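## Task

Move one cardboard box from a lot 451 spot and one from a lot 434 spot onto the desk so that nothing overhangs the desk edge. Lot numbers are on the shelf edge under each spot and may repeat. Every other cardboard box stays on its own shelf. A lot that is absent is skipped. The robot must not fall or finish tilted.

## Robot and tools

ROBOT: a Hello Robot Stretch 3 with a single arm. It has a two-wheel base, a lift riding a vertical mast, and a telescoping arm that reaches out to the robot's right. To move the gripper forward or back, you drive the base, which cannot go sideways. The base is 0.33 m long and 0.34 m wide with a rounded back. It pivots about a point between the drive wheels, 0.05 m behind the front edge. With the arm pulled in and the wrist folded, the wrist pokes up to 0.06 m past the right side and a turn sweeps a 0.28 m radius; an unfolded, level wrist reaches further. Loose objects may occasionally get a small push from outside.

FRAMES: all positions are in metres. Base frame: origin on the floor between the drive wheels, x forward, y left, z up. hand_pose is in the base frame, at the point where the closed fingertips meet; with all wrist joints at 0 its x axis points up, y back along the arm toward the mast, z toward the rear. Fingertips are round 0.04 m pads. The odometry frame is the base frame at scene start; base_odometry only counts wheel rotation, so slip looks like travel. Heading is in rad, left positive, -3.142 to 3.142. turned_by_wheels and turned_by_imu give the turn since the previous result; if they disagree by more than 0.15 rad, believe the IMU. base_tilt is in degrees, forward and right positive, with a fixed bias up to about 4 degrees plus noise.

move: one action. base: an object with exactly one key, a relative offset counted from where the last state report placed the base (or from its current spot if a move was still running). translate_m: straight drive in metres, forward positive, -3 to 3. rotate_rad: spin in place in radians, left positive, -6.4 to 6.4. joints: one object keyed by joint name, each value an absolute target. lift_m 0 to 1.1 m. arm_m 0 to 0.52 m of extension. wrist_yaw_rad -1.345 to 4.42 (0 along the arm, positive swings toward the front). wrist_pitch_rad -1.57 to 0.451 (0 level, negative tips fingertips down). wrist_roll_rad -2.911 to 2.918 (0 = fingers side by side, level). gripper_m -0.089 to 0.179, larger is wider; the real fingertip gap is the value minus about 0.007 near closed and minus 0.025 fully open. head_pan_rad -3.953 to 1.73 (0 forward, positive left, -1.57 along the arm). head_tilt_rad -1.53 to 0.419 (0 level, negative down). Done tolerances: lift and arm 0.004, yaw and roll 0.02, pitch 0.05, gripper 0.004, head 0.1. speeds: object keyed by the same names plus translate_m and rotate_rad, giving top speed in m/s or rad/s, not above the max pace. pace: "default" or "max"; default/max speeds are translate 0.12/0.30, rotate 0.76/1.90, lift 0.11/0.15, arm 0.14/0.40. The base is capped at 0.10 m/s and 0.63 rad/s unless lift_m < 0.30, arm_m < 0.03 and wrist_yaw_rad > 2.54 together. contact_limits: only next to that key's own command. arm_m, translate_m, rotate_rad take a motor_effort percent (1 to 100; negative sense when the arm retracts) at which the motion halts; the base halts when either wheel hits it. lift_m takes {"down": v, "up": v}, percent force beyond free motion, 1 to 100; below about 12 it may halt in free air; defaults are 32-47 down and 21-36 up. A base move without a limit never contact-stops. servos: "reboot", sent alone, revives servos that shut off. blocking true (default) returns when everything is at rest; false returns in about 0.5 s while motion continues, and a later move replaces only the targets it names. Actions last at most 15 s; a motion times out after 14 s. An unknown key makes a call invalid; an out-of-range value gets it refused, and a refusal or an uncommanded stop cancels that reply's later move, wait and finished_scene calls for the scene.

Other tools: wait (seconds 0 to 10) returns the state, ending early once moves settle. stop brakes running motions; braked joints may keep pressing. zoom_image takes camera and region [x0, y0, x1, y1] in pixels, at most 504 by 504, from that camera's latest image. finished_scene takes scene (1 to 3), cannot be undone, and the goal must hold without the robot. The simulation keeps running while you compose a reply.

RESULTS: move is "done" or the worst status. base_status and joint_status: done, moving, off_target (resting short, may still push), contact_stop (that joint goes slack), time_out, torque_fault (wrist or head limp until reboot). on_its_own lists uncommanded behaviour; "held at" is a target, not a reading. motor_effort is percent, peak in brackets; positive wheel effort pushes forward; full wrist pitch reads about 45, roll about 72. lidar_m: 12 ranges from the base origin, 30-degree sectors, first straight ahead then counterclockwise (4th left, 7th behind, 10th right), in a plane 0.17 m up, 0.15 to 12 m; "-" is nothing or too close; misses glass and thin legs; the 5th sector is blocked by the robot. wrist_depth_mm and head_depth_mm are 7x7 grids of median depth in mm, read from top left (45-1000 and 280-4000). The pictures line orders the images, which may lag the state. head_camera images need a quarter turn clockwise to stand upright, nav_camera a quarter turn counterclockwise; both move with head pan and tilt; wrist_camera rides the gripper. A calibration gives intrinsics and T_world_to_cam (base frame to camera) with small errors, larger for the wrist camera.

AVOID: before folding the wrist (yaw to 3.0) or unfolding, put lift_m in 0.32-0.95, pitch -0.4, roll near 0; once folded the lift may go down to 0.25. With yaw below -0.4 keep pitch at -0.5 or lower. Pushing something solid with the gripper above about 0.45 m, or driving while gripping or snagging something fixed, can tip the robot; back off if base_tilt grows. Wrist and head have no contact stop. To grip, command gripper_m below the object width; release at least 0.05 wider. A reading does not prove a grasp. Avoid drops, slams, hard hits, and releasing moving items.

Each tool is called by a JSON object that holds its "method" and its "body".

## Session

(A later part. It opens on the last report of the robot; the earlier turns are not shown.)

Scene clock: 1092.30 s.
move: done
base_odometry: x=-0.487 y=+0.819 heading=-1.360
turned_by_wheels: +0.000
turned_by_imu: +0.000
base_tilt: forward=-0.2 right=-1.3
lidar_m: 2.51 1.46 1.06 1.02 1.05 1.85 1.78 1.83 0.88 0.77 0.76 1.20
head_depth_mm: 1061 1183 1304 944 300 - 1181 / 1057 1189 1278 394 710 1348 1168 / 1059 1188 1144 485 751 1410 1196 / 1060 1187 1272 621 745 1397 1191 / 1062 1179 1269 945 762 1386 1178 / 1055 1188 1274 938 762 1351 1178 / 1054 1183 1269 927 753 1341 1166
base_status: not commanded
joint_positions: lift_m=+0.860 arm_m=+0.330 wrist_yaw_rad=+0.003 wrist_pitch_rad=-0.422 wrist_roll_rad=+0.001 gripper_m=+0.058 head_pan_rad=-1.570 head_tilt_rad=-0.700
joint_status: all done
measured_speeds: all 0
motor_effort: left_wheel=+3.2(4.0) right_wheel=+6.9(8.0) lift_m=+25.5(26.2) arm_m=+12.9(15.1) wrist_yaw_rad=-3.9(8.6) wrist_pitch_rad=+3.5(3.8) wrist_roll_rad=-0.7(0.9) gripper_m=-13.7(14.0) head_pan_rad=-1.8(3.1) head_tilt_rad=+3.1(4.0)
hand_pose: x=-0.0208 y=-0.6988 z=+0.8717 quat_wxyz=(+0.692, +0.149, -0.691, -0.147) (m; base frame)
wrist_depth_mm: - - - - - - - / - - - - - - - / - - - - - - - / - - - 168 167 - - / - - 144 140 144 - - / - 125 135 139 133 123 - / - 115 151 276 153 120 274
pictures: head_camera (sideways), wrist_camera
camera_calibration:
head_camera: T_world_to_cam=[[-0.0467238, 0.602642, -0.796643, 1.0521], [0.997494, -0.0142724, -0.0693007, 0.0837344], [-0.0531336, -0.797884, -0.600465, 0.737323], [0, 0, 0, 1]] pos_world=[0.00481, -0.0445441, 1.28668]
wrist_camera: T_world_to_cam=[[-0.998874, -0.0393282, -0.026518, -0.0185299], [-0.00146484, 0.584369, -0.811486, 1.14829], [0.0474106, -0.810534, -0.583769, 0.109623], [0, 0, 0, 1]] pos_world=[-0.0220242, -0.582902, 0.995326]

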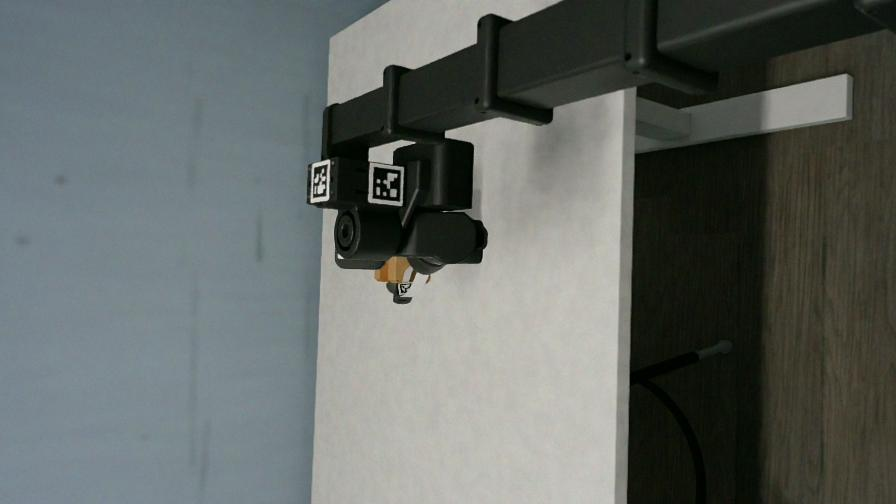

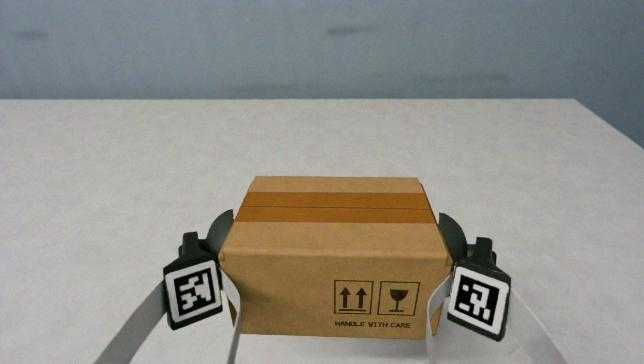

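{"method": "move", "body": {"joints": {"lift_m": 0.755}, "speeds": {"lift_m": 0.1}, "contact_limits": {"lift_m": {"down": 20}}, "cameras": ["wrist_camera"]}}

{"method": "move", "body": {"joints": {"lift_m": 0.742}, "speeds": {"lift_m": 0.03}, "contact_limits": {"lift_m": {"down": 20}}, "cameras": ["wrist_camera"]}}

Scene clock: 1103.73 s.
move: done
base_odometry: x=-0.487 y=+0.819 heading=-1.360
turned_by_wheels: +0.000
turned_by_imu: +0.000
base_tilt: forward=-0.3 right=-1.2
lidar_m: 2.51 1.46 1.06 1.02 1.06 1.85 1.78 1.83 0.88 0.77 0.76 1.20
head_depth_mm: 1063 1198 1300 983 762 1388 298 / 1065 1186 1279 969 423 361 317 / 1061 1179 1268 551 707 1414 1197 / 1057 1190 1273 643 710 1391 1188 / 1062 1180 1275 945 765 1392 1178 / 1058 1175 1266 938 762 1348 1179 / 1057 1183 1276 925 755 1342 1183
base_status: not commanded
joint_positions: lift_m=+0.755 arm_m=+0.330 wrist_yaw_rad=+0.003 wrist_pitch_rad=-0.422 wrist_roll_rad=+0.001 gripper_m=+0.058 head_pan_rad=-1.570 head_tilt_rad=-0.700
joint_status: all done
measured_speeds: all 0
motor_effort: left_wheel=+3.1(3.7) right_wheel=+6.9(7.9) lift_m=+23.2(28.1) arm_m=+9.2(11.0) wrist_yaw_rad=-5.2(5.2) wrist_pitch_rad=+3.6(3.8) wrist_roll_rad=-0.5(0.7) gripper_m=-13.4(13.9) head_pan_rad=-1.9(2.8) head_tilt_rad=+2.7(3.7)
contact_limits: lift_m down 20 (down: maximum 72; up: maximum 65)
hand_pose: x=-0.0208 y=-0.6988 z=+0.7667 quat_wxyz=(+0.692, +0.149, -0.691, -0.147) (m; base frame)
wrist_depth_mm: - - - - - - - / - - - - - - - / - - - - - - - / - 274 177 168 175 275 271 / 245 243 146 140 145 236 236 / 209 196 135 139 134 127 201 / 185 171 174 170 168 120 176
pictures: wrist_camera
camera_calibration:
wrist_camera: T_world_to_cam=[[-0.998874, -0.0393282, -0.0265177, -0.0213145], [-0.00146511, 0.584369, -0.811487, 1.06309], [0.0474104, -0.810534, -0.583769, 0.0483275], [0, 0, 0, 1]] pos_world=[-0.0220242, -0.582902, 0.890327]

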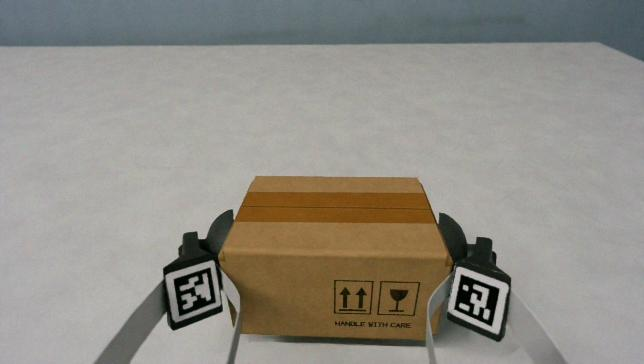

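Scene clock: 1104.60 s.
move: done
base_odometry: x=-0.487 y=+0.819 heading=-1.360
turned_by_wheels: +0.000
turned_by_imu: +0.000
base_tilt: forward=-0.3 right=-1.1
lidar_m: 2.51 1.46 1.06 1.02 1.05 1.85 1.78 1.83 0.88 0.77 0.76 1.20
head_depth_mm: 1066 1191 1300 979 763 1428 311 / 1065 1187 1276 972 453 368 317 / 1062 1188 1275 562 708 1406 1188 / 1058 1186 1266 821 704 1411 1187 / 1058 1184 1268 944 761 1380 1180 / 1061 1181 1270 938 760 1345 1177 / 1061 1192 1269 930 756 1337 1169
base_status: not commanded
joint_positions: lift_m=+0.742 arm_m=+0.330 wrist_yaw_rad=+0.003 wrist_pitch_rad=-0.422 wrist_roll_rad=+0.001 gripper_m=+0.058 head_pan_rad=-1.570 head_tilt_rad=-0.700
joint_status: all done
measured_speeds: all 0
motor_effort: left_wheel=+3.3(3.8) right_wheel=+8.1(8.1) lift_m=+24.6(27.3) arm_m=+8.3(9.6) wrist_yaw_rad=-2.9(4.4) wrist_pitch_rad=+3.7(3.8) wrist_roll_rad=-0.4(0.6) gripper_m=-13.5(13.9) head_pan_rad=-2.6(2.9) head_tilt_rad=+2.5(3.2)
contact_limits: lift_m down 20 (down: maximum 72; up: maximum 65)
hand_pose: x=-0.0208 y=-0.6988 z=+0.7537 quat_wxyz=(+0.692, +0.149, -0.691, -0.147) (m; base frame)
wrist_depth_mm: - - - - - - - / - - - - - - - / - - - - - - - / 262 260 259 177 244 262 260 / 226 225 147 140 145 219 217 / 192 186 135 139 134 127 186 / 172 158 161 156 156 120 162
pictures: wrist_camera
camera_calibration:
wrist_camera: T_world_to_cam=[[-0.998874, -0.0393275, -0.0265185, -0.0216582], [-0.00146496, 0.584386, -0.811475, 1.05253], [0.0474103, -0.810522, -0.583786, 0.0407585], [0, 0, 0, 1]] pos_world=[-0.0220243, -0.582902, 0.877324]

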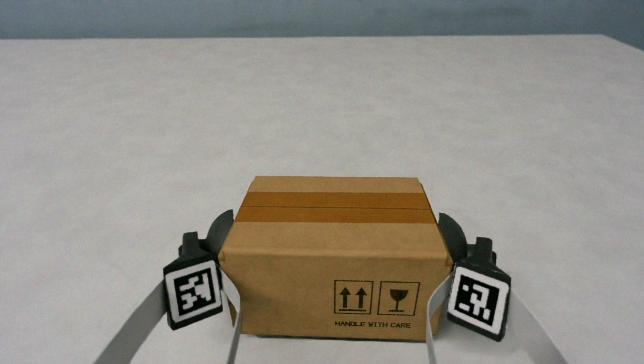

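{"method": "move", "body": {"joints": {"lift_m": 0.737}, "speeds": {"lift_m": 0.02}, "contact_limits": {"lift_m": {"down": 16}}, "cameras": ["wrist_camera"]}}

Scene clock: 1111.50 s.
move: done
base_odometry: x=-0.487 y=+0.819 heading=-1.360
turned_by_wheels: +0.000
turned_by_imu: +0.000
base_tilt: forward=-0.4 right=-1.2
lidar_m: 2.52 1.46 1.06 1.02 1.05 1.85 1.78 1.82 0.88 0.77 0.76 1.20
head_depth_mm: 1066 1184 1303 982 767 1408 315 / 1060 1190 1279 968 461 374 317 / 1063 1186 1279 567 562 1400 1189 / 1055 1187 1270 828 704 1398 1185 / 1058 1187 1275 953 763 1382 1186 / 1056 1176 1267 937 762 1343 1174 / 1057 1190 1271 933 757 1356 1172
base_status: not commanded
joint_positions: lift_m=+0.737 arm_m=+0.330 wrist_yaw_rad=+0.003 wrist_pitch_rad=-0.420 wrist_roll_rad=+0.001 gripper_m=+0.058 head_pan_rad=-1.570 head_tilt_rad=-0.700
joint_status: all done
measured_speeds: all 0
motor_effort: left_wheel=+3.0(4.2) right_wheel=+6.7(7.7) lift_m=+23.8(25.9) arm_m=+5.3(6.4) wrist_yaw_rad=-3.2(4.6) wrist_pitch_rad=+3.1(3.7) wrist_roll_rad=-0.4(0.5) gripper_m=-13.1(13.7) head_pan_rad=-1.5(2.2) head_tilt_rad=+2.6(3.1)
contact_limits: lift_m down 16 (down: maximum 72; up: maximum 65)
hand_pose: x=-0.0208 y=-0.6991 z=+0.7493 quat_wxyz=(+0.692, +0.149, -0.691, -0.147) (m; base frame)
wrist_depth_mm: - - - - - - - / - - - - - - - / - - - - - - - / 258 265 252 173 247 257 255 / 221 219 146 140 144 213 212 / 187 181 135 139 134 126 181 / 167 153 156 154 155 122 154
pictures: wrist_camera
camera_calibration:
wrist_camera: T_world_to_cam=[[-0.998874, -0.039396, -0.026428, -0.0219026], [-0.00145996, 0.582356, -0.812933, 1.04879], [0.0474168, -0.811979, -0.581758, 0.0353718], [0, 0, 0, 1]] pos_world=[-0.022024, -0.58291, 0.872594]

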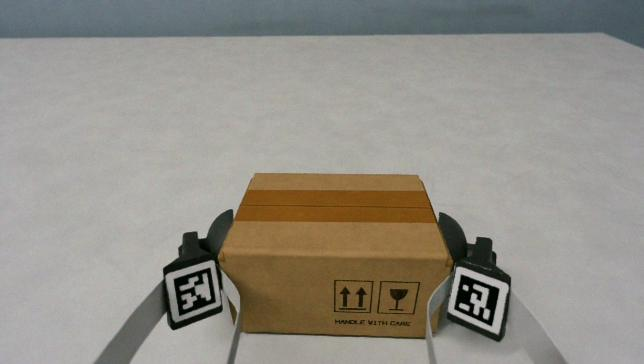

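{"method": "move", "body": {"joints": {"lift_m": 0.734}, "speeds": {"lift_m": 0.02}, "contact_limits": {"lift_m": {"down": 16}}, "cameras": ["wrist_camera"]}}

{"method": "move", "body": {"joints": {"gripper_m": 0.179}, "cameras": ["wrist_camera"]}}

Scene clock: 1119.37 s.
move: done
base_odometry: x=-0.487 y=+0.819 heading=-1.360
turned_by_wheels: +0.000
turned_by_imu: +0.000
base_tilt: forward=-0.4 right=-1.2
lidar_m: 2.51 1.46 1.06 1.02 1.05 1.85 1.78 1.83 0.88 0.77 0.76 1.20
head_depth_mm: 1065 1190 1300 977 762 1423 318 / 1061 1195 1268 969 465 377 319 / 1061 1183 1273 569 561 1404 1186 / 1063 1185 1268 845 705 1392 1193 / 1059 1187 1267 948 761 1387 1179 / 1061 1182 1270 938 759 1349 1177 / 1056 1182 1270 928 754 1346 1172
base_status: not commanded
joint_positions: lift_m=+0.734 arm_m=+0.330 wrist_yaw_rad=+0.003 wrist_pitch_rad=-0.414 wrist_roll_rad=+0.001 gripper_m=+0.058 head_pan_rad=-1.570 head_tilt_rad=-0.700
joint_status: all done
measured_speeds: all 0
motor_effort: left_wheel=+3.2(3.7) right_wheel=+7.0(7.2) lift_m=+22.8(24.0) arm_m=+2.4(3.4) wrist_yaw_rad=-2.1(4.1) wrist_pitch_rad=+2.1(3.1) wrist_roll_rad=-0.3(0.6) gripper_m=-13.2(13.8) head_pan_rad=-1.4(2.4) head_tilt_rad=+2.4(3.3)
contact_limits: lift_m down 16 (down: maximum 72; up: maximum 65)
hand_pose: x=-0.0208 y=-0.6999 z=+0.7476 quat_wxyz=(+0.692, +0.147, -0.692, -0.145) (m; base frame)
wrist_depth_mm: - - - - - - - / - - - - - - - / - - - - - - - / 266 254 250 171 246 255 254 / 217 218 145 138 138 211 209 / 185 174 135 139 134 126 180 / 165 152 155 154 153 122 152
pictures: wrist_camera
camera_calibration:
wrist_camera: T_world_to_cam=[[-0.998873, -0.0395546, -0.0262151, -0.0222429], [-0.00144793, 0.577591, -0.816325, 1.04705], [0.047431, -0.815367, -0.576998, 0.0278636], [0, 0, 0, 1]] pos_world=[-0.0220234, -0.582927, 0.870226]

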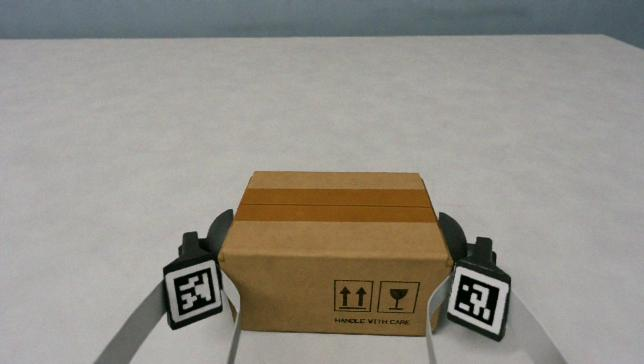

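Scene clock: 1121.13 s.
move: done
base_odometry: x=-0.487 y=+0.819 heading=-1.360
turned_by_wheels: +0.000
turned_by_imu: +0.000
base_tilt: forward=-0.3 right=-1.1
lidar_m: 2.51 1.46 1.06 1.02 1.05 1.85 1.78 1.83 0.88 0.77 0.76 1.20
head_depth_mm: 1065 1191 1305 979 763 1426 318 / 1060 1190 1289 971 465 377 320 / 1057 1184 1270 571 561 1410 1192 / 1056 1192 1270 833 704 1397 1190 / 1066 1188 1274 945 764 1390 1182 / 1060 1181 1273 937 762 1351 1172 / 1055 1189 1266 933 756 1344 1169
base_status: not commanded
joint_positions: lift_m=+0.734 arm_m=+0.330 wrist_yaw_rad=+0.003 wrist_pitch_rad=-0.416 wrist_roll_rad=+0.001 gripper_m=+0.179 head_pan_rad=-1.570 head_tilt_rad=-0.700
joint_status: all done
measured_speeds: all 0
motor_effort: left_wheel=+3.6(3.6) right_wheel=+7.2(7.8) lift_m=+30.7(31.5) arm_m=+1.3(3.1) wrist_yaw_rad=-3.6(4.8) wrist_pitch_rad=+2.6(2.7) wrist_roll_rad=-0.4(0.7) gripper_m=+0.5(84.3) head_pan_rad=-1.7(2.3) head_tilt_rad=+2.1(3.0)
contact_limits: lift_m down 16 (down: maximum 72; up: maximum 65)
hand_pose: x=-0.0208 y=-0.6996 z=+0.7470 quat_wxyz=(+0.692, +0.147, -0.692, -0.146) (m; base frame)
wrist_depth_mm: - - - - - - - / - - - - - - - / - - - - - - - / 265 253 250 170 244 254 252 / 217 215 152 140 145 211 209 / 119 173 144 138 137 179 121 / 119 155 156 154 152 156 108
pictures: wrist_camera
camera_calibration:
wrist_camera: T_world_to_cam=[[-0.998874, -0.0394834, -0.0263109, -0.0221255], [-0.00145343, 0.579738, -0.814802, 1.04674], [0.0474246, -0.813846, -0.579142, 0.0304572], [0, 0, 0, 1]] pos_world=[-0.0220237, -0.58292, 0.869941]

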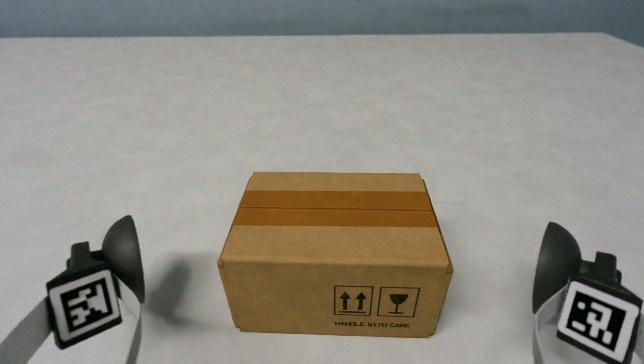

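{"method": "move", "body": {"joints": {"lift_m": 0.86}, "cameras": []}}

{"method": "move", "body": {"joints": {"arm_m": 0.0, "head_pan_rad": -0.9, "head_tilt_rad": -0.5}, "pace": "max", "cameras": ["nav_camera", "head_camera"]}}

Scene clock: 1130.27 s.
move: done
base_odometry: x=-0.487 y=+0.819 heading=-1.360
turned_by_wheels: +0.000
turned_by_imu: +0.000
base_tilt: forward=-0.4 right=-1.2
lidar_m: 2.50 1.46 1.06 1.02 1.05 1.86 1.78 1.82 0.88 0.77 0.75 1.20
head_depth_mm: 1062 1196 1304 943 300 - 1180 / 1063 1187 1274 394 708 1350 1165 / 1064 1183 1151 485 755 1403 1191 / 1065 1180 1273 617 746 1391 1188 / 1053 1188 1274 909 763 1389 1187 / 1057 1179 1272 941 760 1350 1177 / 1058 1185 1275 926 755 1340 1182
base_status: not commanded
joint_positions: lift_m=+0.860 arm_m=+0.330 wrist_yaw_rad=+0.003 wrist_pitch_rad=-0.416 wrist_roll_rad=+0.001 gripper_m=+0.179 head_pan_rad=-1.570 head_tilt_rad=-0.700
joint_status: all done
measured_speeds: all 0
motor_effort: left_wheel=+3.1(3.7) right_wheel=+6.8(7.8) lift_m=+29.2(33.5) arm_m=-2.2(2.7) wrist_yaw_rad=-3.2(4.5) wrist_pitch_rad=+2.5(2.7) wrist_roll_rad=-0.3(0.7) gripper_m=+0.3(1.2) head_pan_rad=-1.6(2.1) head_tilt_rad=+1.7(2.8)
hand_pose: x=-0.0208 y=-0.6996 z=+0.8730 quat_wxyz=(+0.692, +0.147, -0.692, -0.146) (m; base frame)
wrist_depth_mm: - - - - - - - / - - - - - - - / - - - - - - - / - - - - - - - / - 144 - - - - - / 119 127 - - - - 117 / 119 280 - 238 245 277 108
pictures: none
No camera images: "cameras" was empty.

Scene clock: 1132.37 s.
move: done
base_odometry: x=-0.487 y=+0.819 heading=-1.360
turned_by_wheels: +0.000
turned_by_imu: +0.000
base_tilt: forward=-0.3 right=-1.1
lidar_m: 2.51 1.46 1.06 1.02 1.06 1.85 1.78 1.83 0.88 0.77 0.76 1.20
head_depth_mm: 1098 1170 1244 1295 975 745 604 / 1178 1257 1335 1379 969 737 1243 / 1253 1351 1449 1386 957 756 1332 / 1351 1459 1584 1371 952 810 1297 / 1482 1591 1734 1361 943 1536 1326 / 1577 1716 1897 1351 980 1624 1321 / 1731 1917 2142 2226 1854 1607 1314
base_status: not commanded
joint_positions: lift_m=+0.860 arm_m=+0.001 wrist_yaw_rad=+0.003 wrist_pitch_rad=-0.416 wrist_roll_rad=+0.001 gripper_m=+0.179 head_pan_rad=-0.896 head_tilt_rad=-0.494
joint_status: all done
measured_speeds: all 0
motor_effort: left_wheel=+3.1(3.6) right_wheel=+6.9(7.8) lift_m=+25.2(29.1) arm_m=-12.3(14.9) wrist_yaw_rad=-2.5(4.7) wrist_pitch_rad=+2.6(2.7) wrist_roll_rad=-0.4(0.6) gripper_m=+0.8(1.4) head_pan_rad=-3.5(7.5) head_tilt_rad=-2.8(6.8)
hand_pose: x=-0.0209 y=-0.3701 z=+0.8730 quat_wxyz=(+0.692, +0.147, -0.692, -0.146) (m; base frame)
wrist_depth_mm: - - - - - - - / - - - - - - - / - - - 488 - - - / - - - - - - - / - 143 - - - - - / 119 141 - - - - 118 / 118 - - - - - 108
pictures: head_camera (sideways), nav_camera (sideways)
camera_calibration:
head_camera: T_world_to_cam=[[-0.303037, 0.304698, -0.902955, 1.19229], [0.796912, 0.600613, -0.0647746, 0.0790835], [0.522589, -0.739205, -0.424825, 0.505285], [0, 0, 0, 1]] pos_world=[0.0342302, -0.0372788, 1.29637]
nav_camera: T_world_to_cam=[[0.295058, -0.341532, 0.892355, -1.11997], [-0.770261, -0.63764, 0.0106427, 0.0410204], [0.565366, -0.690486, -0.451209, 0.537014], [0, 0, 0, 1]] pos_world=[0.0584418, 0.0144524, 1.24128]

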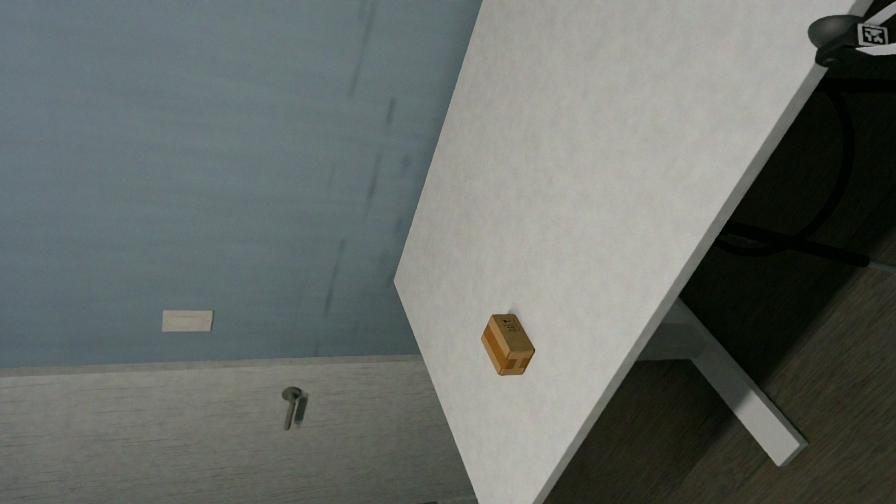

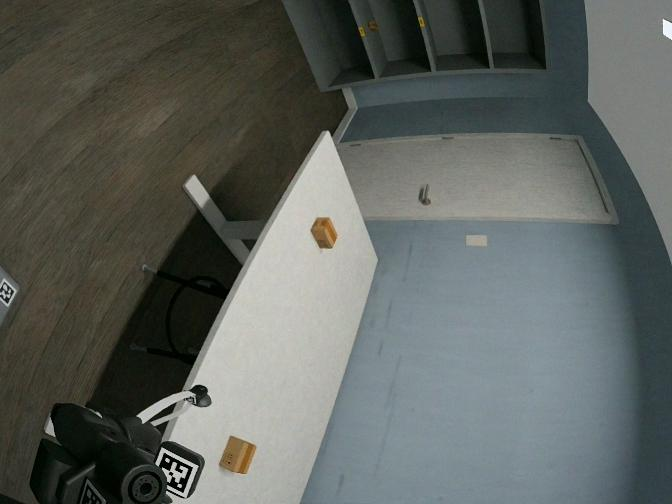

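{"method": "finished_scene", "body": {"scene": 2}}

The scene is finished: the task was done.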